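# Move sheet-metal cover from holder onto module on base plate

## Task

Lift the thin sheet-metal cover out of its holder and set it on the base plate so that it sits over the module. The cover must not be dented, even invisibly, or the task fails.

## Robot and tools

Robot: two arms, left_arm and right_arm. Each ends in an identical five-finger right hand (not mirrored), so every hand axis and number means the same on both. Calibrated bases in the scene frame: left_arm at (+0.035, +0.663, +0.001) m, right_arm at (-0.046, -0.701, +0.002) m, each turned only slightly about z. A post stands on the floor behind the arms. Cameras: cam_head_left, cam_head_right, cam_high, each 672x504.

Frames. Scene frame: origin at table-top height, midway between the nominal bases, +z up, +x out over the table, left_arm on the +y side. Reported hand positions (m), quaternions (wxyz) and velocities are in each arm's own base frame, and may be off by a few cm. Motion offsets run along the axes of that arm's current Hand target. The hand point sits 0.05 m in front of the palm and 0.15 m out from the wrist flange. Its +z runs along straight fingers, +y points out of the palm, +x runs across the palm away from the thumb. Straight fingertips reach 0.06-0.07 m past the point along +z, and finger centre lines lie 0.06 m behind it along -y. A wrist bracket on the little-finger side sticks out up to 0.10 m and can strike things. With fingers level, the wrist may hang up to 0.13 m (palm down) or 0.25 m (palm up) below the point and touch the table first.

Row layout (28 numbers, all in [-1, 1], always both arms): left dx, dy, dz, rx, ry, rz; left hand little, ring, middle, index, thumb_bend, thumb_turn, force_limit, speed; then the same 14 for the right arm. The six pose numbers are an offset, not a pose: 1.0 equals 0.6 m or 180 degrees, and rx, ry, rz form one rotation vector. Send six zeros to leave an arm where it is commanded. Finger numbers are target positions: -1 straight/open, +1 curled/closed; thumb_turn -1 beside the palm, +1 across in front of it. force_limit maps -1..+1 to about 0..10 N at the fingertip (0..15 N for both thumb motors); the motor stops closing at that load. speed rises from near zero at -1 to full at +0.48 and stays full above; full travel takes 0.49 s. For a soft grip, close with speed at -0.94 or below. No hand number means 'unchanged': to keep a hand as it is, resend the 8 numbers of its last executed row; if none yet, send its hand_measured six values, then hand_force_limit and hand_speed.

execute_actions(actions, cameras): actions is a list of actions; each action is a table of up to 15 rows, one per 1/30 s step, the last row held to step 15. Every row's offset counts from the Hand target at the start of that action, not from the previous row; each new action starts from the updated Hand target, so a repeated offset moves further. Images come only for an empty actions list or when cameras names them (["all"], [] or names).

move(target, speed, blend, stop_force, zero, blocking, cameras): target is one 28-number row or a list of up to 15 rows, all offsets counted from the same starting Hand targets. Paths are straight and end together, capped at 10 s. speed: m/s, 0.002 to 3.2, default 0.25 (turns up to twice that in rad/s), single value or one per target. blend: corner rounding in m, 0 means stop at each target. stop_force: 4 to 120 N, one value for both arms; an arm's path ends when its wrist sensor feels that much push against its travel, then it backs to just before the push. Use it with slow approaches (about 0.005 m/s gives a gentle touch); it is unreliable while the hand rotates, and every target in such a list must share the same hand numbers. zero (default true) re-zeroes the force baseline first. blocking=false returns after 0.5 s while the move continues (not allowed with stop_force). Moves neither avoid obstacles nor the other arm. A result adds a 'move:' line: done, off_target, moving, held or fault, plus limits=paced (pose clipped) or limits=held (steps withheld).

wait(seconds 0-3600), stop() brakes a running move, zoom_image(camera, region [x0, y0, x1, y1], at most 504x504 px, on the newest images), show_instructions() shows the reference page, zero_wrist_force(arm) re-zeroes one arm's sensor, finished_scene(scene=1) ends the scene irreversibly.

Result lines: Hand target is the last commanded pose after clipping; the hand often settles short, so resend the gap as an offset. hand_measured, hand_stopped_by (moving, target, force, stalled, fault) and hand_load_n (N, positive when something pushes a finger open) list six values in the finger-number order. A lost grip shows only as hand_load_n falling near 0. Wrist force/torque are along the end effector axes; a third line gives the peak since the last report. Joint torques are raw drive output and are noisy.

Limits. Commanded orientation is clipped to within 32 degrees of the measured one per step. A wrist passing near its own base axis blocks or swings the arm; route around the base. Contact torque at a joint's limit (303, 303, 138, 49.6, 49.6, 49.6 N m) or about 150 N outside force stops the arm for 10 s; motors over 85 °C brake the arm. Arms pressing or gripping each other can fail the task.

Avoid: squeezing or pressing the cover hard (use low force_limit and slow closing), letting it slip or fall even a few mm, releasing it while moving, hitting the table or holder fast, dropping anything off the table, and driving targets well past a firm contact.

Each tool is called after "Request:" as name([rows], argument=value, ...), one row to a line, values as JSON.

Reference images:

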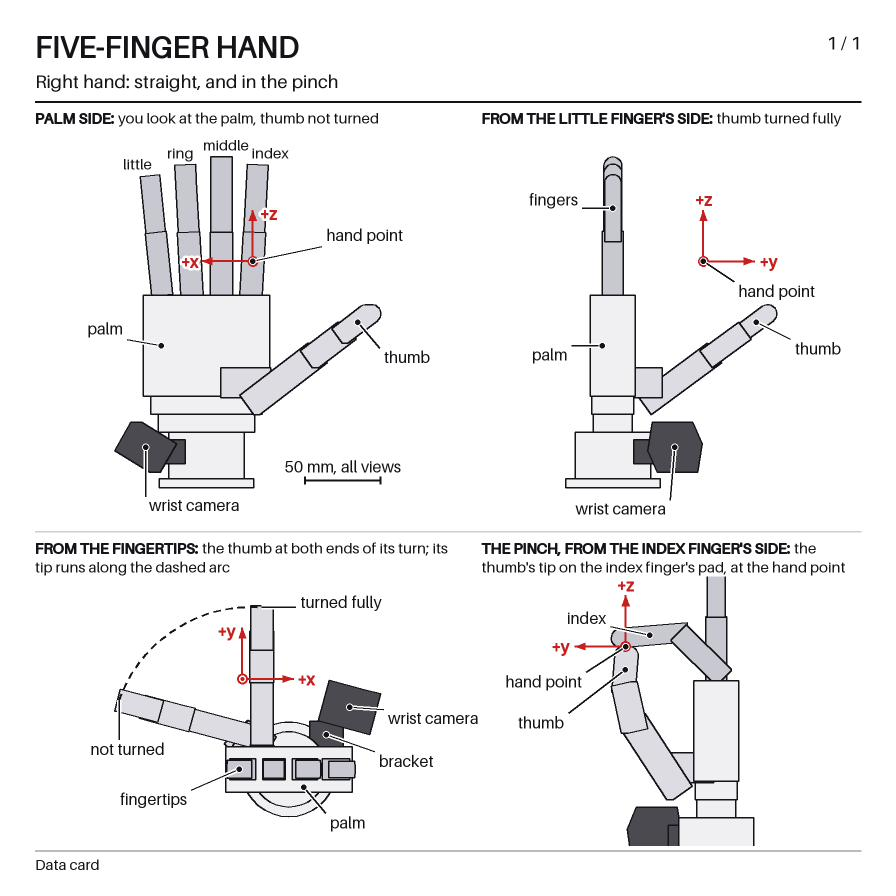

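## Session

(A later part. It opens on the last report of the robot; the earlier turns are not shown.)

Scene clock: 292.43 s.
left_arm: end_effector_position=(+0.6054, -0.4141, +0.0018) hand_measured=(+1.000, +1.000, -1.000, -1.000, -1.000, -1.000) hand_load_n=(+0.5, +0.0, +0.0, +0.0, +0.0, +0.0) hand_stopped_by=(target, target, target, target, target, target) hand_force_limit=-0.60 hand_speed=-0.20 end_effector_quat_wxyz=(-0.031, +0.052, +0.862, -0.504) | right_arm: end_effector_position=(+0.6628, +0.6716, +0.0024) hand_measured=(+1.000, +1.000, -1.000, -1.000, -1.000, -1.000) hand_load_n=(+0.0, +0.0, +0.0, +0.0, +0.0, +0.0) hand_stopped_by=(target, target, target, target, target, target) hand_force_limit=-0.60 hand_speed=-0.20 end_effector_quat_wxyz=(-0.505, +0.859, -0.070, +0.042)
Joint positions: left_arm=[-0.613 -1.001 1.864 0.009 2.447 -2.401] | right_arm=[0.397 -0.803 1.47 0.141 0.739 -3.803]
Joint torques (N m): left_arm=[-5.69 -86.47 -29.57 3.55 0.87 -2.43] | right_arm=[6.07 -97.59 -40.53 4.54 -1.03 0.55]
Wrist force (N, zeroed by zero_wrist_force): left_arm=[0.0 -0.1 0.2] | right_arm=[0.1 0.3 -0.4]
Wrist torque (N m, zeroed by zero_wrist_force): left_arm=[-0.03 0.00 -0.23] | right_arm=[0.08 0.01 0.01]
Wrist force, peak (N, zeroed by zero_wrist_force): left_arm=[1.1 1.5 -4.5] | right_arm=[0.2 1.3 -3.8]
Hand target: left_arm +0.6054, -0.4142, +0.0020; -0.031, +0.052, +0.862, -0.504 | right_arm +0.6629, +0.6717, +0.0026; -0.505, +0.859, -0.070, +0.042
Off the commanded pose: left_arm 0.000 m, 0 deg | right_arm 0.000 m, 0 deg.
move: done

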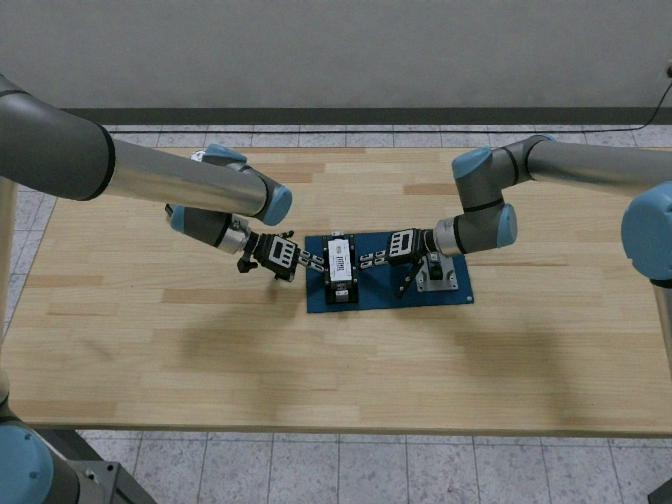

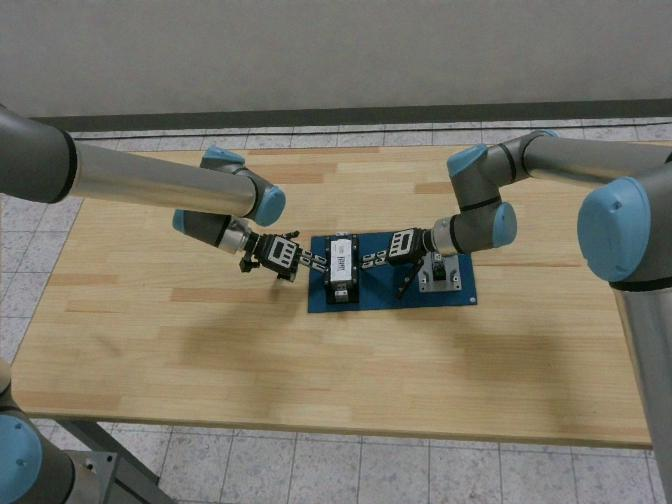

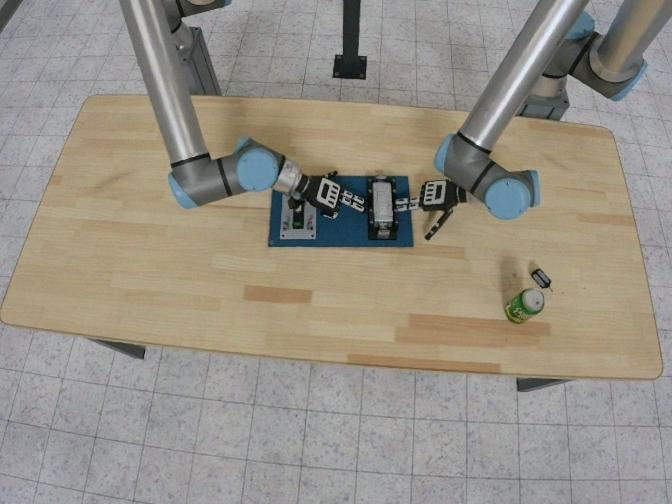

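Request:
move(target=[-0.00417,-0.00956,0.01706,0,0,0,1,1,-1,-1,-1,-1,-0.6,-0.2,-0.01042,-0.0239,0.0426,0,0,0,1,1,-1,-1,-1,-1,-0.6,-0.2], speed=0.01, stop_force=4, cameras=["all"])

Request:
zoom_image(camera="cam_high", region=[340, 165, 430, 245])

Request:
zoom_image(camera="cam_head_left", region=[300, 225, 390, 305])

Scene clock: 296.23 s.
left_arm: end_effector_position=(+0.6062, -0.4224, +0.0020) hand_measured=(+1.000, +1.000, -1.000, -1.000, -1.000, -1.000) hand_load_n=(+0.0, +0.0, -0.5, -1.5, +0.0, +0.0) hand_stopped_by=(target, target, target, target, target, target) hand_force_limit=-0.60 hand_speed=-0.20 end_effector_quat_wxyz=(-0.031, +0.052, +0.862, -0.504) | right_arm: end_effector_position=(+0.6625, +0.6796, +0.0026) hand_measured=(+1.000, +1.000, -1.000, -1.000, -1.000, -1.000) hand_load_n=(+0.0, +0.0, -2.0, +0.0, +0.0, +0.0) hand_stopped_by=(target, target, target, target, target, target) hand_force_limit=-0.60 hand_speed=-0.20 end_effector_quat_wxyz=(-0.505, +0.859, -0.070, +0.042)
Joint positions: left_arm=[-0.623 -0.999 1.858 0.004 2.441 -2.413] | right_arm=[0.406 -0.799 1.46 0.139 0.745 -3.792]
Joint torques (N m): left_arm=[12.24 -85.38 -18.19 3.18 2.41 1.76] | right_arm=[-6.5 -115.06 -26.64 2.76 -3.37 -2.33]
Wrist force (N, zeroed by zero_wrist_force): left_arm=[1.4 1.8 -5.8] | right_arm=[0.1 1.6 -3.0]
Wrist torque (N m, zeroed by zero_wrist_force): left_arm=[0.27 0.01 0.30] | right_arm=[0.04 0.07 -0.08]
Wrist force, peak (N, zeroed by zero_wrist_force): left_arm=[0.9 1.4 -6.0] | right_arm=[0.1 1.9 -5.5]
Hand target: left_arm +0.6062, -0.4224, +0.0020; -0.031, +0.052, +0.862, -0.504 (not the last commanded pose) | right_arm +0.6625, +0.6796, +0.0026; -0.505, +0.859, -0.070, +0.042 (not the last commanded pose)
Off the commanded pose: left_arm 0.004 m, 0 deg | right_arm 0.022 m, 0 deg.
move: contact (left_arm, right_arm)

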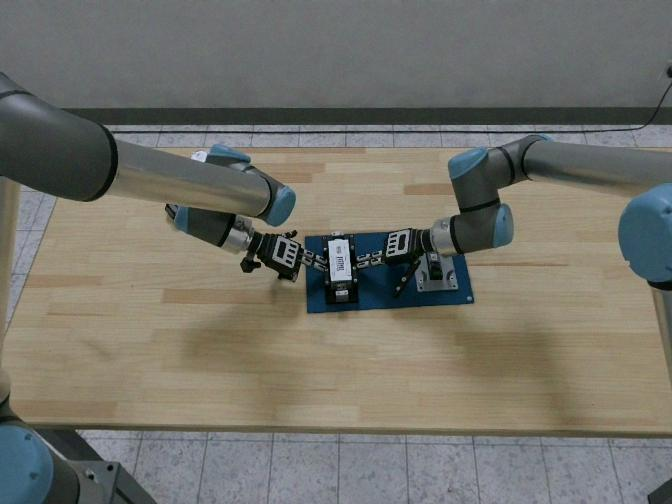

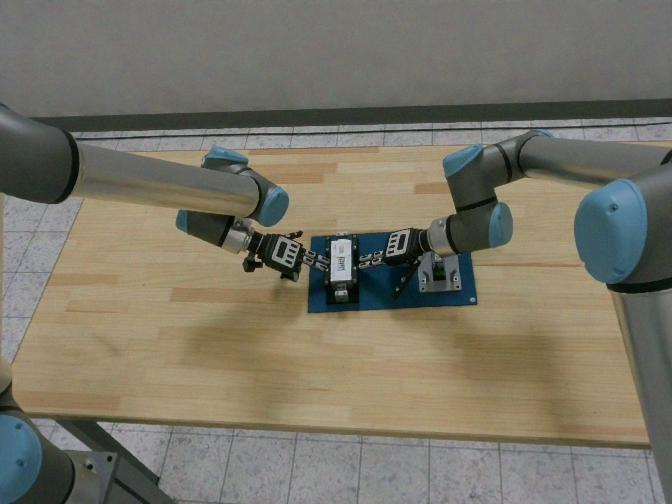

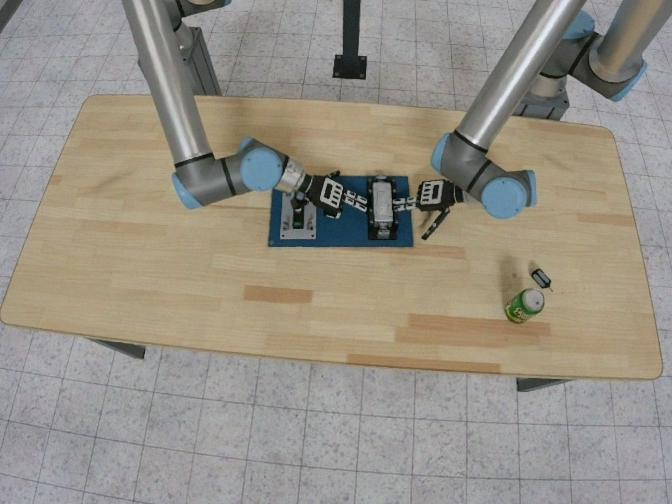

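Scaled by 5.600 from the camera's image (finer frame: 960x720).

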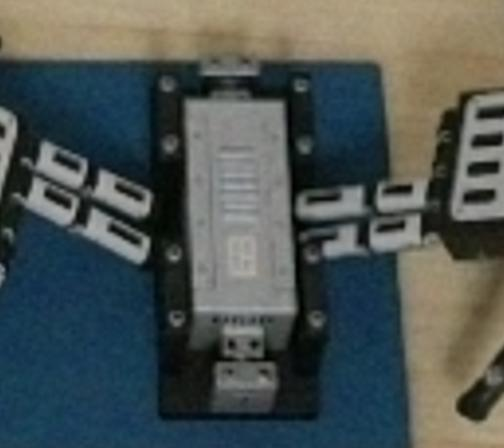

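Scaled by 5.600 from the camera's image (finer frame: 960x720).

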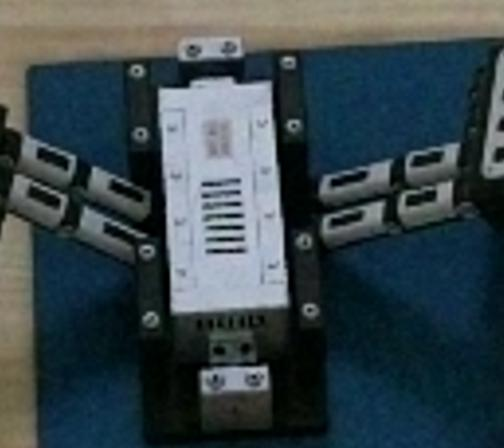

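Request:
move(target=[0,0,0,0,0,0,1,1,-1,-1,-1,-1,-0.6,-0.2,-0.00333,0.00378,-0.00556,0,0,0,1,1,-1,-1,-1,-1,-0.6,-0.2], speed=0.03)

Request:
zero_wrist_force(arm="right_arm")

Request:
move(target=[0,0,0,0,0,0,1,1,-1,-1,-1,-1,-0.6,-0.2,-0.01042,-0.0239,0.0426,0,0,0,1,1,-1,-1,-1,-1,-0.6,-0.2], speed=0.01, stop_force=4, cameras=["all"])

Request:
zoom_image(camera="cam_high", region=[340, 165, 430, 245])

Request:
zoom_image(camera="cam_head_left", region=[300, 225, 390, 305])

Scene clock: 297.60 s.
left_arm: end_effector_position=(+0.6062, -0.4224, +0.0020) hand_measured=(+1.000, +1.000, -1.000, -1.000, -1.000, -1.000) hand_load_n=(+0.0, +0.0, -0.5, -1.5, +0.0, +0.0) hand_stopped_by=(target, target, target, target, target, target) hand_force_limit=-0.60 hand_speed=-0.20 end_effector_quat_wxyz=(-0.031, +0.052, +0.862, -0.504) | right_arm: end_effector_position=(+0.6599, +0.6760, +0.0024) hand_measured=(+1.000, +1.000, -1.000, -1.000, -1.000, -1.000) hand_load_n=(+0.0, +0.0, +0.0, +0.0, +0.0, +0.0) hand_stopped_by=(target, target, target, target, target, target) hand_force_limit=-0.60 hand_speed=-0.20 end_effector_quat_wxyz=(-0.505, +0.859, -0.070, +0.042)
Joint positions: left_arm=[-0.623 -0.999 1.858 0.004 2.441 -2.413] | right_arm=[0.403 -0.804 1.47 0.136 0.743 -3.795]
Joint torques (N m): left_arm=[12.97 -88.48 -17.66 3.07 2.33 1.74] | right_arm=[9.23 -83.79 -40.11 4.01 0.87 1.64]
Wrist force (N, zeroed by zero_wrist_force): left_arm=[0.6 1.5 -5.2] | right_arm=[0.2 -0.4 0.0]
Wrist torque (N m, zeroed by zero_wrist_force): left_arm=[0.16 0.12 0.23] | right_arm=[-0.07 -0.03 0.00]
Wrist force, peak (N, zeroed by zero_wrist_force): left_arm=[1.1 1.9 -6.0] | right_arm=[0.2 1.7 -3.1]
Hand target: left_arm +0.6062, -0.4224, +0.0020; -0.031, +0.052, +0.862, -0.504 | right_arm +0.6599, +0.6760, +0.0023; -0.505, +0.859, -0.070, +0.042
Off the commanded pose: left_arm 0.000 m, 0 deg | right_arm 0.000 m, 0 deg.
move: done

Wrist force sensor zeroed.

Scene clock: 300.23 s.
left_arm: end_effector_position=(+0.6062, -0.4224, +0.0020) hand_measured=(+1.000, +1.000, -1.000, -1.000, -1.000, -1.000) hand_load_n=(+0.0, +0.0, -0.5, -1.5, +0.0, +0.0) hand_stopped_by=(target, target, target, target, target, target) hand_force_limit=-0.60 hand_speed=-0.20 end_effector_quat_wxyz=(-0.031, +0.052, +0.862, -0.504) | right_arm: end_effector_position=(+0.6592, +0.6906, +0.0023) hand_measured=(+1.000, +1.000, -1.000, -1.000, -1.000, -1.000) hand_load_n=(+0.0, +0.0, +0.0, -2.0, +0.0, +0.0) hand_stopped_by=(target, target, target, target, target, target) hand_force_limit=-0.60 hand_speed=-0.20 end_effector_quat_wxyz=(-0.505, +0.859, -0.070, +0.042)
Joint positions: left_arm=[-0.623 -0.999 1.858 0.004 2.441 -2.413] | right_arm=[0.421 -0.795 1.452 0.133 0.755 -3.777]
Joint torques (N m): left_arm=[12.36 -88.26 -17.81 3.17 2.43 1.79] | right_arm=[-5.95 -115.24 -25.88 2.63 -3.45 -2.35]
Wrist force (N, zeroed by zero_wrist_force): left_arm=[1.1 1.6 -5.8] | right_arm=[0.9 1.6 -3.5]
Wrist torque (N m, zeroed by zero_wrist_force): left_arm=[0.23 0.06 0.27] | right_arm=[0.15 0.02 -0.08]
Wrist force, peak (N, zeroed by zero_wrist_force): left_arm=[1.1 2.0 -5.8] | right_arm=[1.6 2.0 -5.4]
Hand target: left_arm +0.6062, -0.4224, +0.0020; -0.031, +0.052, +0.862, -0.504 | right_arm +0.6592, +0.6906, +0.0023; -0.505, +0.859, -0.070, +0.042 (not the last commanded pose)
Off the commanded pose: left_arm 0.000 m, 0 deg | right_arm 0.015 m, 0 deg.
move: contact (right_arm)

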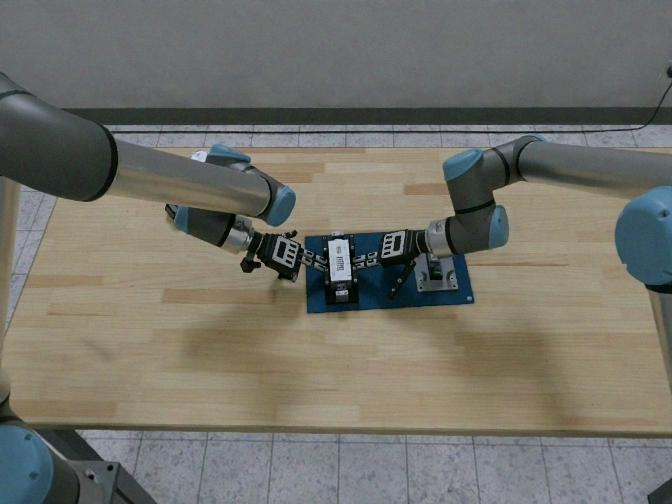

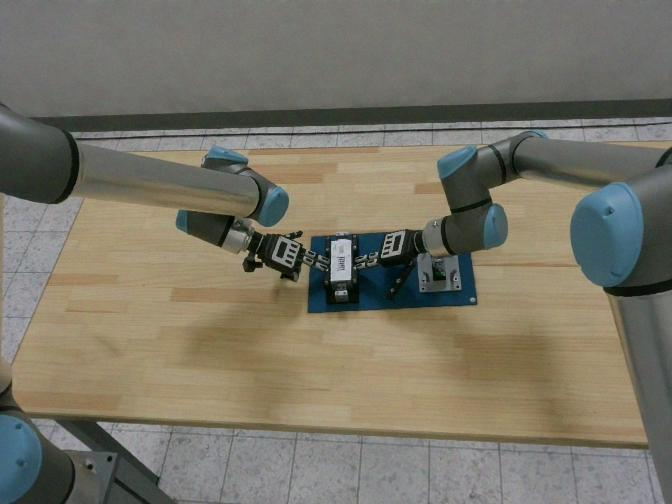

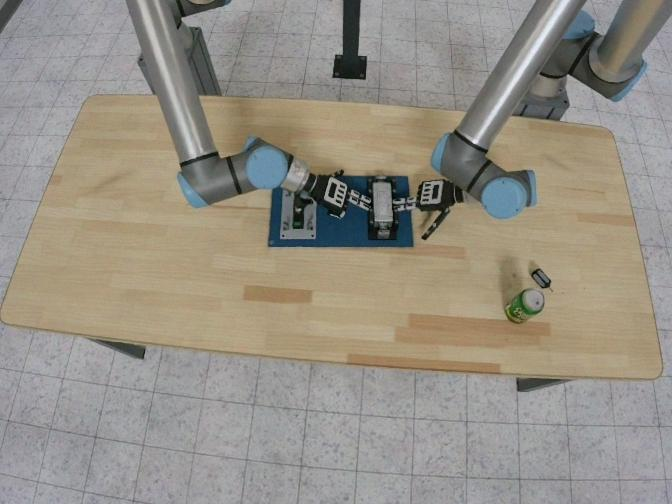

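Scaled by 5.600 from the camera's image (finer frame: 960x720).

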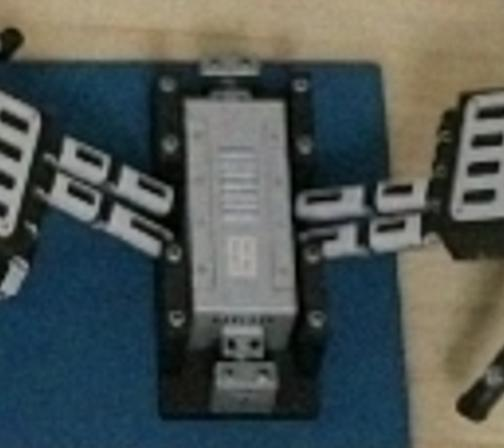

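Scaled by 5.600 from the camera's image (finer frame: 960x720).

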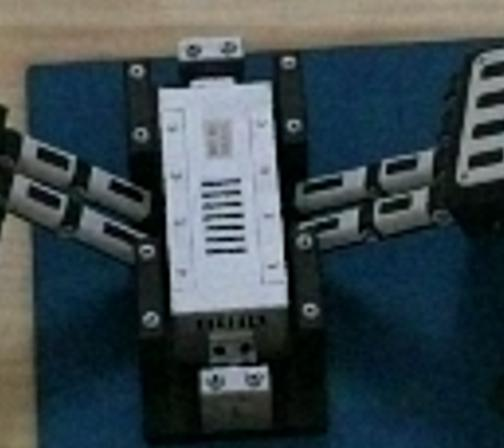

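Request:
move(target=[0,0,0,0,0,0,1,1,-1,-1,-1,-1,-0.6,-0.2,0.00383,0.00153,-0.00330,0,0,0,1,1,-1,-1,-1,-1,-0.6,-0.2], speed=0.02)

Request:
zero_wrist_force(arm="right_arm")

Request:
move(target=[0,0,0,0,0,0,1,1,-1,-1,-1,-1,-0.6,-0.2,-0.00417,-0.00956,0.01706,0,0,0,1,1,-1,-1,-1,-1,-0.6,-0.2], speed=0.01, stop_force=4, cameras=["all"])

Request:
zoom_image(camera="cam_head_left", region=[300, 225, 390, 305])

Scene clock: 309.00 s.
left_arm: end_effector_position=(+0.6062, -0.4224, +0.0020) hand_measured=(+1.000, +1.000, -1.000, -1.000, -1.000, -1.000) hand_load_n=(+0.0, +0.0, -0.5, -1.5, +0.0, +0.0) hand_stopped_by=(target, target, target, target, target, target) hand_force_limit=-0.60 hand_speed=-0.20 end_effector_quat_wxyz=(-0.031, +0.052, +0.862, -0.504) | right_arm: end_effector_position=(+0.6611, +0.6880, +0.0025) hand_measured=(+1.000, +1.000, -1.000, -1.000, -1.000, -1.000) hand_load_n=(+0.0, +0.0, +0.0, -0.5, +0.0, +0.0) hand_stopped_by=(target, target, target, target, target, target) hand_force_limit=-0.60 hand_speed=-0.20 end_effector_quat_wxyz=(-0.505, +0.859, -0.070, +0.042)
Joint positions: left_arm=[-0.623 -0.999 1.858 0.004 2.441 -2.413] | right_arm=[0.417 -0.795 1.451 0.136 0.752 -3.781]
Joint torques (N m): left_arm=[11.96 -88.8 -19.37 3 2.33 1.73] | right_arm=[9.13 -84.19 -41.73 0.77 0.98 1.83]
Wrist force (N, zeroed by zero_wrist_force): left_arm=[0.7 1.7 -5.2] | right_arm=[0.1 0.1 -0.1]
Wrist torque (N m, zeroed by zero_wrist_force): left_arm=[0.21 0.08 0.26] | right_arm=[0.02 -0.01 0.02]
Wrist force, peak (N, zeroed by zero_wrist_force): left_arm=[1.1 1.5 -6.2] | right_arm=[0.8 1.9 -3.5]
Hand target: left_arm +0.6062, -0.4224, +0.0020; -0.031, +0.052, +0.862, -0.504 | right_arm +0.6611, +0.6881, +0.0025; -0.505, +0.859, -0.070, +0.042
Off the commanded pose: left_arm 0.000 m, 0 deg | right_arm 0.000 m, 0 deg.
move: done

Wrist force sensor zeroed.

Scene clock: 310.43 s.
left_arm: end_effector_position=(+0.6062, -0.4224, +0.0020) hand_measured=(+1.000, +1.000, -1.000, -1.000, -1.000, -1.000) hand_load_n=(+0.0, +0.0, -0.5, -1.5, +0.0, +0.0) hand_stopped_by=(target, target, target, target, target, target) hand_force_limit=-0.60 hand_speed=-0.20 end_effector_quat_wxyz=(-0.031, +0.052, +0.862, -0.504) | right_arm: end_effector_position=(+0.6610, +0.6907, +0.0025) hand_measured=(+1.000, +1.000, -1.000, -1.000, -1.000, -1.000) hand_load_n=(+0.5, +0.0, +0.0, -1.5, +0.0, +0.0) hand_stopped_by=(target, target, target, target, target, target) hand_force_limit=-0.60 hand_speed=-0.20 end_effector_quat_wxyz=(-0.505, +0.859, -0.070, +0.042)
Joint positions: left_arm=[-0.623 -0.999 1.858 0.004 2.441 -2.413] | right_arm=[0.42 -0.793 1.448 0.135 0.755 -3.778]
Joint torques (N m): left_arm=[11.22 -86.76 -19.92 3.05 2.31 1.73] | right_arm=[-5.41 -116.15 -26.2 2.75 -3.34 -2.51]
Wrist force (N, zeroed by zero_wrist_force): left_arm=[0.6 1.4 -5.6] | right_arm=[0.6 1.5 -3.6]
Wrist torque (N m, zeroed by zero_wrist_force): left_arm=[0.19 0.12 0.24] | right_arm=[0.15 0.04 -0.11]
Wrist force, peak (N, zeroed by zero_wrist_force): left_arm=[1.3 1.7 -5.8] | right_arm=[1.2 1.9 -5.6]
Hand target: left_arm +0.6062, -0.4224, +0.0020; -0.031, +0.052, +0.862, -0.504 | right_arm +0.6610, +0.6907, +0.0025; -0.505, +0.859, -0.070, +0.042 (not the last commanded pose)
Off the commanded pose: left_arm 0.000 m, 0 deg | right_arm 0.009 m, 0 deg.
move: contact (right_arm)

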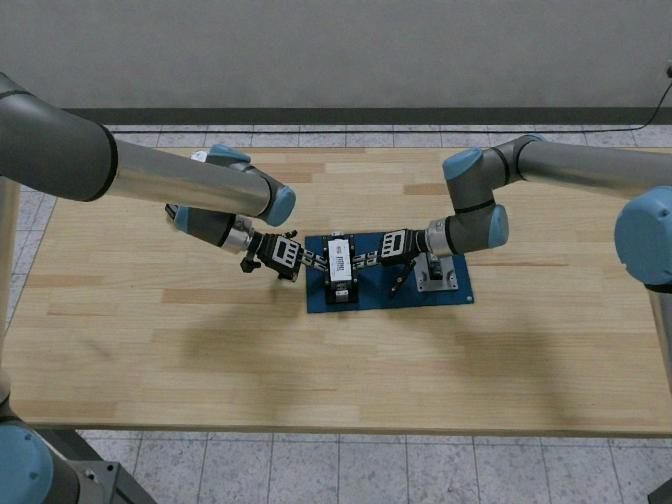

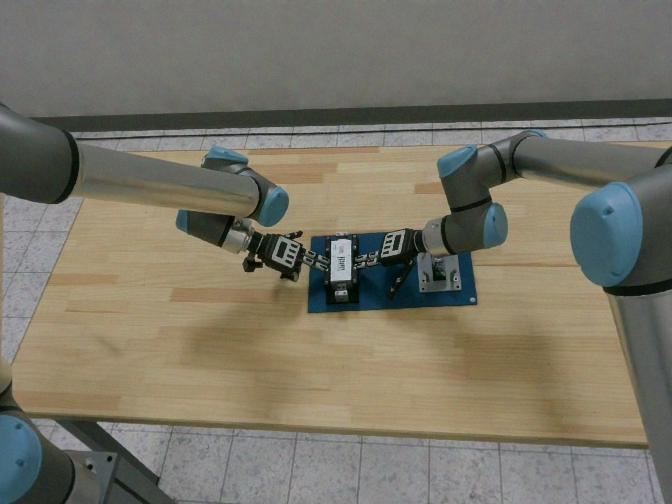

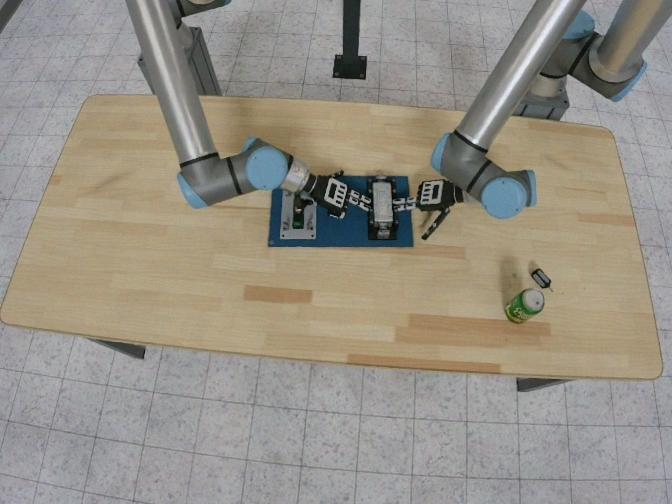

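Scaled by 5.600 from the camera's image (finer frame: 960x720).

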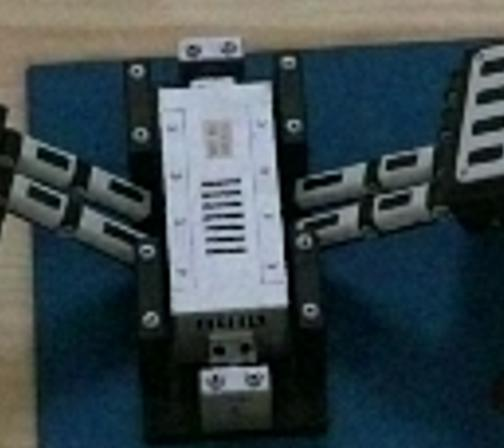

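Request:
execute_actions(actions=[], cameras=["all"])

Scene clock: 311.73 s.
left_arm: end_effector_position=(+0.6062, -0.4224, +0.0020) hand_measured=(+1.000, +1.000, -1.000, -1.000, -1.000, -1.000) hand_load_n=(+0.0, +0.0, -0.5, -1.5, +0.0, +0.0) hand_stopped_by=(target, target, target, target, target, target) hand_force_limit=-0.60 hand_speed=-0.20 end_effector_quat_wxyz=(-0.031, +0.052, +0.862, -0.504) | right_arm: end_effector_position=(+0.6610, +0.6907, +0.0025) hand_measured=(+1.000, +1.000, -1.000, -1.000, -1.000, -1.000) hand_load_n=(+0.0, +0.0, +0.0, -2.0, +0.0, +0.0) hand_stopped_by=(target, target, target, target, target, target) hand_force_limit=-0.60 hand_speed=-0.20 end_effector_quat_wxyz=(-0.505, +0.859, -0.070, +0.042)
Joint positions: left_arm=[-0.623 -0.999 1.858 0.004 2.441 -2.413] | right_arm=[0.42 -0.793 1.448 0.135 0.755 -3.778]
Joint velocities: within noise
Joint torques (N m): left_arm=[10.74 -87.91 -20.3 2.98 2.38 1.84] | right_arm=[-4.93 -115.68 -26.32 2.79 -3.45 -2.49]
Motor temperatures (°C): left_arm=[30 28 35 40 36 40] | right_arm=[34 27 39 32 37 29]
Wrist force (N, zeroed by zero_wrist_force): left_arm=[1.0 1.8 -5.4] | right_arm=[0.4 1.8 -3.2]
Wrist torque (N m, zeroed by zero_wrist_force): left_arm=[0.23 0.07 0.28] | right_arm=[0.14 0.05 -0.12]
Wrist force, peak (N, zeroed by zero_wrist_force): left_arm=[0.8 1.7 -5.9] | right_arm=[1.0 1.8 -3.4]
Hand target: left_arm +0.6062, -0.4224, +0.0020; -0.031, +0.052, +0.862, -0.504 | right_arm +0.6610, +0.6907, +0.0025; -0.505, +0.859, -0.070, +0.042 (not the last commanded pose)
Off the commanded pose: left_arm 0.000 m, 0 deg | right_arm 0.009 m, 0 deg.

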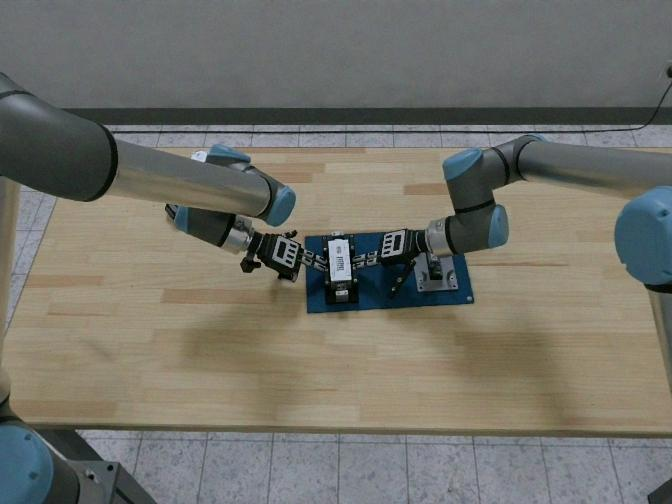

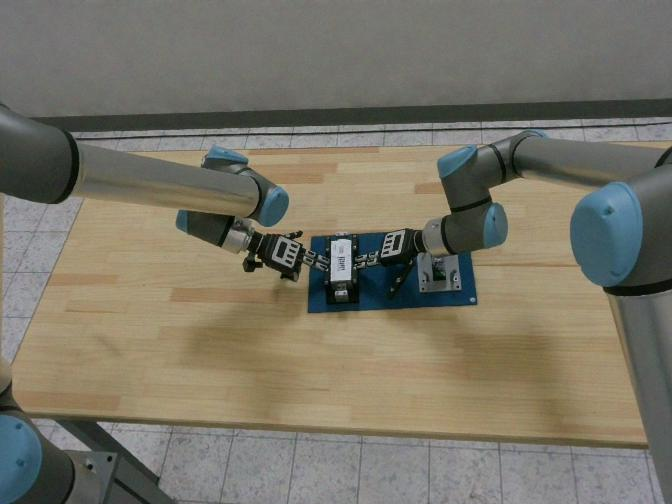

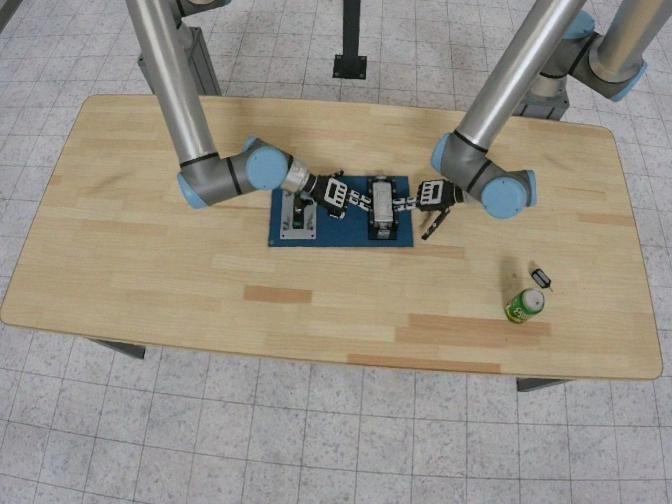

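Request:
zoom_image(camera="cam_high", region=[330, 160, 440, 250])

Request:
zoom_image(camera="cam_head_left", region=[290, 220, 400, 310])

Request:
zoom_image(camera="cam_head_right", region=[290, 220, 400, 310])

Scaled by 4.582 from the camera's image (finer frame: 960x720).

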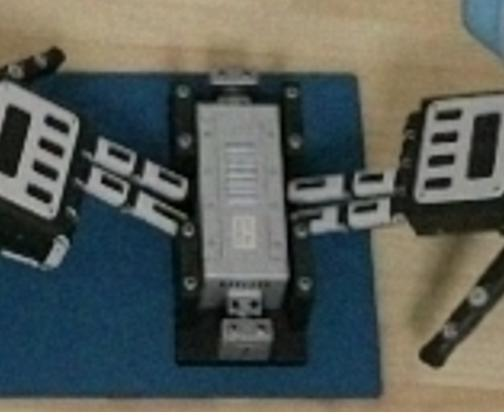

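Scaled by 4.582 from the camera's image (finer frame: 960x720).

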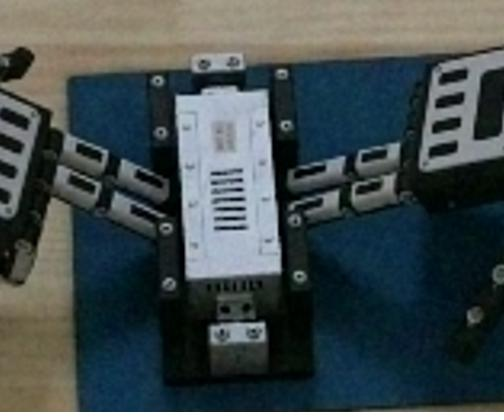

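Scaled by 4.582 from the camera's image (finer frame: 960x720).

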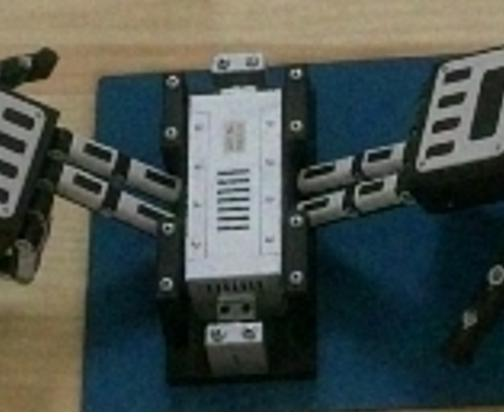

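Request:
zoom_image(camera="cam_high", region=[355, 185, 400, 225])

Request:
zoom_image(camera="cam_head_right", region=[320, 240, 370, 290])

Request:
zoom_image(camera="cam_head_left", region=[320, 240, 370, 290])

Scaled by 11.200 from the camera's image (finer frame: 960x720).

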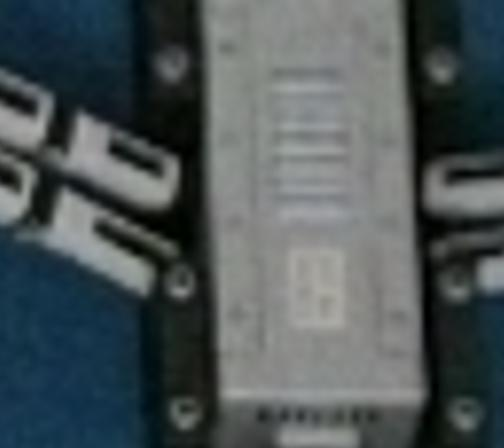

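Scaled by 10.080 from the camera's image (finer frame: 960x720).

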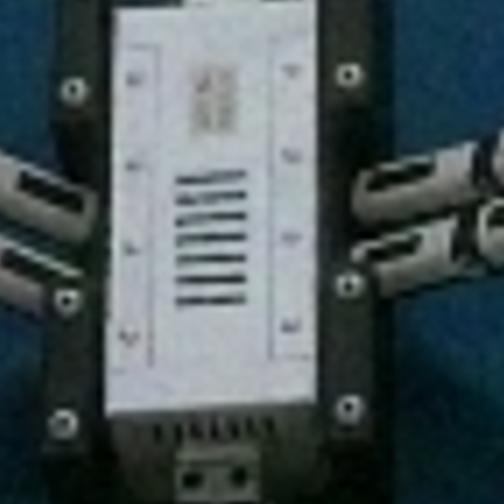

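Scaled by 10.080 from the camera's image (finer frame: 960x720).

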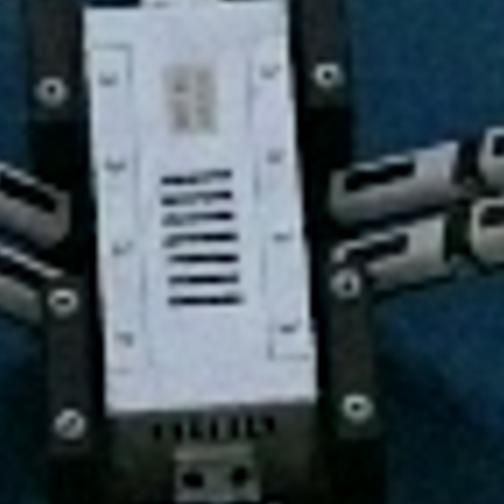

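Request:
zoom_image(camera="cam_high", region=[365, 215, 400, 245])

Request:
zoom_image(camera="cam_head_left", region=[325, 225, 360, 255])

Request:
zoom_image(camera="cam_high", region=[365, 170, 400, 200])

Request:
zoom_image(camera="cam_head_left", region=[325, 270, 360, 300])

Scaled by 14.400 from the camera's image (finer frame: 960x720).

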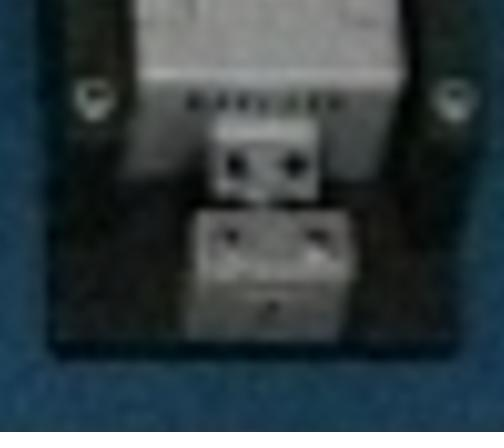

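Scaled by 14.400 from the camera's image (finer frame: 960x720).

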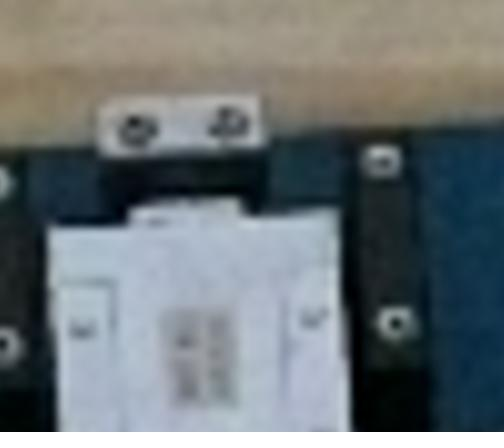

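Scaled by 14.400 from the camera's image (finer frame: 960x720).

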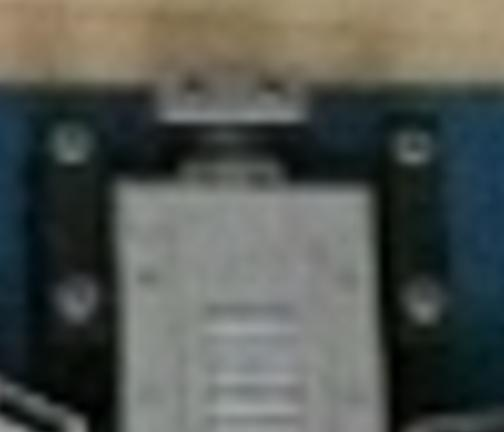

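Scaled by 14.400 from the camera's image (finer frame: 960x720).

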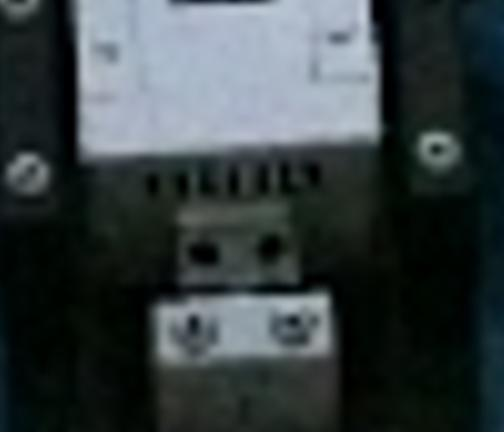

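Request:
move([
  [0,0,0,0,0,0,1,1,-1,-1,-1,-1,-0.6,-0.2,0.00208,0.00478,-0.00853,0,0,0,1,1,-1,-1,-1,-1,-0.6,-0.2],
  [0,0,0,0,0,0,1,1,-1,-1,-1,-1,-0.6,-0.2,0.00404,0.00458,-0.00817,0,0,0,1,1,-1,-1,-1,-1,-0.6,-0.2],
], speed=0.02)

Scene clock: 321.00 s.
left_arm: end_effector_position=(+0.6062, -0.4224, +0.0020) hand_measured=(+1.000, +1.000, -1.000, -1.000, -1.000, -1.000) hand_load_n=(+0.0, +0.0, -0.5, -1.5, +0.0, +0.0) hand_stopped_by=(target, target, target, target, target, target) hand_force_limit=-0.60 hand_speed=-0.20 end_effector_quat_wxyz=(-0.031, +0.052, +0.862, -0.504) | right_arm: end_effector_position=(+0.6625, +0.6848, +0.0026) hand_measured=(+1.000, +1.000, -1.000, -1.000, -1.000, -1.000) hand_load_n=(+0.5, +0.0, -0.5, +0.0, +0.0, +0.0) hand_stopped_by=(target, target, target, target, target, target) hand_force_limit=-0.60 hand_speed=-0.20 end_effector_quat_wxyz=(-0.505, +0.859, -0.070, +0.042)
Joint positions: left_arm=[-0.623 -0.999 1.858 0.004 2.441 -2.413] | right_arm=[0.412 -0.795 1.453 0.138 0.749 -3.786]
Joint torques (N m): left_arm=[10.53 -87.76 -21.32 2.73 2.39 1.67] | right_arm=[-9.01 -95.81 -34.3 -0.81 1.26 -1.69]
Wrist force (N, zeroed by zero_wrist_force): left_arm=[0.9 1.7 -5.3] | right_arm=[-10.3 0.5 -4.8]
Wrist torque (N m, zeroed by zero_wrist_force): left_arm=[0.21 0.07 0.26] | right_arm=[0.28 -0.43 -0.61]
Wrist force, peak (N, zeroed by zero_wrist_force): left_arm=[0.7 1.5 -6.1] | right_arm=[-10.5 0.5 -4.8]
Hand target: left_arm +0.6062, -0.4224, +0.0020; -0.031, +0.052, +0.862, -0.504 | right_arm +0.6625, +0.6848, +0.0025; -0.505, +0.859, -0.070, +0.042
Off the commanded pose: left_arm 0.000 m, 0 deg | right_arm 0.000 m, 0 deg.
move: done

Request:
move(target=[0,0,0,0,0,0,1,1,-1,-1,-1,-1,-0.6,-0.2,-0.00179,0.00018,-0.00033,0,0,0,1,1,-1,-1,-1,-1,-0.6,-0.2], speed=0.02)

Scene clock: 336.33 s.
left_arm: end_effector_position=(+0.6062, -0.4224, +0.0020) hand_measured=(+1.000, +1.000, -1.000, -1.000, -1.000, -1.000) hand_load_n=(+0.0, +0.0, -0.5, -1.5, +0.0, -0.5) hand_stopped_by=(target, target, target, target, target, target) hand_force_limit=-0.60 hand_speed=-0.20 end_effector_quat_wxyz=(-0.031, +0.052, +0.862, -0.504) | right_arm: end_effector_position=(+0.6614, +0.6847, +0.0024) hand_measured=(+1.000, +1.000, -1.000, -1.000, -1.000, -1.000) hand_load_n=(+0.0, +0.0, +0.0, +0.0, +0.0, +0.0) hand_stopped_by=(target, target, target, target, target, target) hand_force_limit=-0.60 hand_speed=-0.20 end_effector_quat_wxyz=(-0.505, +0.859, -0.070, +0.042)
Joint positions: left_arm=[-0.623 -0.999 1.858 0.004 2.441 -2.413] | right_arm=[0.413 -0.797 1.455 0.137 0.75 -3.785]
Joint torques (N m): left_arm=[9.15 -89.14 -22.73 2.9 2.19 1.48] | right_arm=[9.3 -114.66 -42 4.3 -2.57 1.24]
Wrist force (N, zeroed by zero_wrist_force): left_arm=[0.9 1.5 -5.2] | right_arm=[-0.7 0.0 0.1]
Wrist torque (N m, zeroed by zero_wrist_force): left_arm=[0.16 0.06 0.25] | right_arm=[0.00 0.01 -0.14]
Wrist force, peak (N, zeroed by zero_wrist_force): left_arm=[1.1 1.6 -6.0] | right_arm=[-10.7 0.2 -5.1]
Hand target: left_arm +0.6062, -0.4224, +0.0020; -0.031, +0.052, +0.862, -0.504 | right_arm +0.6614, +0.6848, +0.0025; -0.505, +0.859, -0.070, +0.042
Off the commanded pose: left_arm 0.000 m, 0 deg | right_arm 0.000 m, 0 deg.
move: done

Request:
move(target=[0,0,0,0,0,0,1,1,-1,-1,-1,-1,-0.6,-0.2,-0.00348,-0.00797,0.01421,0,0,0,1,1,-1,-1,-1,-1,-0.6,-0.2], speed=0.004, stop_force=10)

Scene clock: 339.43 s.
left_arm: end_effector_position=(+0.6062, -0.4224, +0.0020) hand_measured=(+1.000, +1.000, -1.000, -1.000, -1.000, -1.000) hand_load_n=(+0.0, +0.0, -0.5, -1.5, +0.0, -0.5) hand_stopped_by=(target, target, target, target, target, target) hand_force_limit=-0.60 hand_speed=-0.20 end_effector_quat_wxyz=(-0.031, +0.052, +0.862, -0.504) | right_arm: end_effector_position=(+0.6611, +0.6917, +0.0025) hand_measured=(+1.000, +1.000, -1.000, -1.000, -1.000, -1.000) hand_load_n=(+0.0, +0.0, -0.5, -3.0, +0.0, +0.0) hand_stopped_by=(target, target, target, target, target, target) hand_force_limit=-0.60 hand_speed=-0.20 end_effector_quat_wxyz=(-0.505, +0.859, -0.070, +0.042)
Joint positions: left_arm=[-0.623 -0.999 1.858 0.004 2.441 -2.413] | right_arm=[0.421 -0.793 1.446 0.135 0.756 -3.777]
Joint torques (N m): left_arm=[8.62 -87.8 -24.12 3.06 2.24 1.76] | right_arm=[-0.51 -109.58 -26.59 1.23 -3.66 -2.24]
Wrist force (N, zeroed by zero_wrist_force): left_arm=[0.9 1.7 -5.4] | right_arm=[1.9 2.8 -9.8]
Wrist torque (N m, zeroed by zero_wrist_force): left_arm=[0.24 0.07 0.26] | right_arm=[0.43 0.09 -0.10]
Wrist force, peak (N, zeroed by zero_wrist_force): left_arm=[0.7 1.5 -5.9] | right_arm=[2.7 3.5 -10.5]
Hand target: left_arm +0.6062, -0.4224, +0.0020; -0.031, +0.052, +0.862, -0.504 | right_arm +0.6611, +0.6917, +0.0025; -0.505, +0.859, -0.070, +0.042 (not the last commanded pose)
Off the commanded pose: left_arm 0.000 m, 0 deg | right_arm 0.003 m, 0 deg.
move: contact (right_arm)

Request:
move([
  [0,0,0,0,0,0,1,1,-1,-1,-1,-1,-0.6,-0.2,0.00104,0.00239,-0.00426,0,0,0,1,1,-1,-1,-1,-1,-0.6,-0.2],
  [0,0,0,0,0,0,1,1,-1,-1,-1,-1,-0.6,-0.2,0.00104,-0.00924,-0.01078,0,0,0,1,1,-1,-1,-1,-1,-0.6,-0.2],
], speed=0.02)

Request:
zero_wrist_force(arm="right_arm")

Request:
move(target=[0,0,0,0,0,0,1,1,-1,-1,-1,-1,-0.6,-0.2,-0.00348,-0.00797,0.01421,0,0,0,1,1,-1,-1,-1,-1,-0.6,-0.2], speed=0.004, stop_force=5)

Scene clock: 341.00 s.
left_arm: end_effector_position=(+0.6062, -0.4224, +0.0020) hand_measured=(+1.000, +1.000, -1.000, -1.000, -1.000, -1.000) hand_load_n=(+0.0, -0.5, -0.5, -1.5, +0.0, -0.5) hand_stopped_by=(target, target, target, target, target, target) hand_force_limit=-0.60 hand_speed=-0.20 end_effector_quat_wxyz=(-0.031, +0.052, +0.862, -0.504) | right_arm: end_effector_position=(+0.6612, +0.6887, +0.0107) hand_measured=(+1.000, +1.000, -1.000, -1.000, -1.000, -1.000) hand_load_n=(+0.0, +0.0, +0.0, -0.5, -0.5, -0.5) hand_stopped_by=(target, target, target, target, target, target) hand_force_limit=-0.60 hand_speed=-0.20 end_effector_quat_wxyz=(-0.505, +0.859, -0.070, +0.042)
Joint positions: left_arm=[-0.623 -0.999 1.858 0.004 2.441 -2.413] | right_arm=[0.417 -0.803 1.448 0.146 0.753 -3.781]
Joint torques (N m): left_arm=[7.56 -87.77 -24.21 2.85 2.41 1.54] | right_arm=[10 -90.15 -39.02 1.52 0.98 1.95]
Wrist force (N, zeroed by zero_wrist_force): left_arm=[0.8 1.4 -5.2] | right_arm=[-0.3 0.3 0.2]
Wrist torque (N m, zeroed by zero_wrist_force): left_arm=[0.17 0.08 0.26] | right_arm=[-0.01 -0.04 -0.03]
Wrist force, peak (N, zeroed by zero_wrist_force): left_arm=[0.9 1.7 -5.8] | right_arm=[1.6 3.1 -10.0]
Hand target: left_arm +0.6062, -0.4224, +0.0020; -0.031, +0.052, +0.862, -0.504 | right_arm +0.6612, +0.6887, +0.0105; -0.505, +0.859, -0.070, +0.042
Off the commanded pose: left_arm 0.000 m, 0 deg | right_arm 0.000 m, 0 deg.
move: done

Wrist force sensor zeroed.

Scene clock: 342.60 s.
left_arm: end_effector_position=(+0.6062, -0.4224, +0.0020) hand_measured=(+1.000, +1.000, -1.000, -1.000, -1.000, -1.000) hand_load_n=(+0.0, +0.0, -1.0, -2.0, +0.0, -0.5) hand_stopped_by=(target, target, target, target, target, target) hand_force_limit=-0.60 hand_speed=-0.20 end_effector_quat_wxyz=(-0.031, +0.052, +0.862, -0.504) | right_arm: end_effector_position=(+0.6611, +0.6911, +0.0105) hand_measured=(+1.000, +1.000, -1.000, -1.000, -1.000, -1.000) hand_load_n=(+0.0, +0.0, +0.0, -2.0, +0.0, +0.0) hand_stopped_by=(target, target, target, target, target, target) hand_force_limit=-0.60 hand_speed=-0.20 end_effector_quat_wxyz=(-0.505, +0.859, -0.070, +0.042)
Joint positions: left_arm=[-0.623 -0.999 1.858 0.004 2.441 -2.413] | right_arm=[0.42 -0.801 1.445 0.146 0.755 -3.778]
Joint torques (N m): left_arm=[7.1 -88.64 -24.46 2.67 2.1 1.78] | right_arm=[-4.71 -111.24 -26.76 1.77 -3.48 -2.15]
Wrist force (N, zeroed by zero_wrist_force): left_arm=[0.8 1.3 -5.6] | right_arm=[1.0 1.2 -4.7]
Wrist torque (N m, zeroed by zero_wrist_force): left_arm=[0.17 0.10 0.24] | right_arm=[0.20 0.02 -0.14]
Wrist force, peak (N, zeroed by zero_wrist_force): left_arm=[0.9 1.5 -6.0] | right_arm=[1.2 2.0 -5.8]
Hand target: left_arm +0.6062, -0.4224, +0.0020; -0.031, +0.052, +0.862, -0.504 | right_arm +0.6611, +0.6911, +0.0105; -0.505, +0.859, -0.070, +0.042 (not the last commanded pose)
Off the commanded pose: left_arm 0.000 m, 0 deg | right_arm 0.008 m, 0 deg.
move: contact (right_arm)


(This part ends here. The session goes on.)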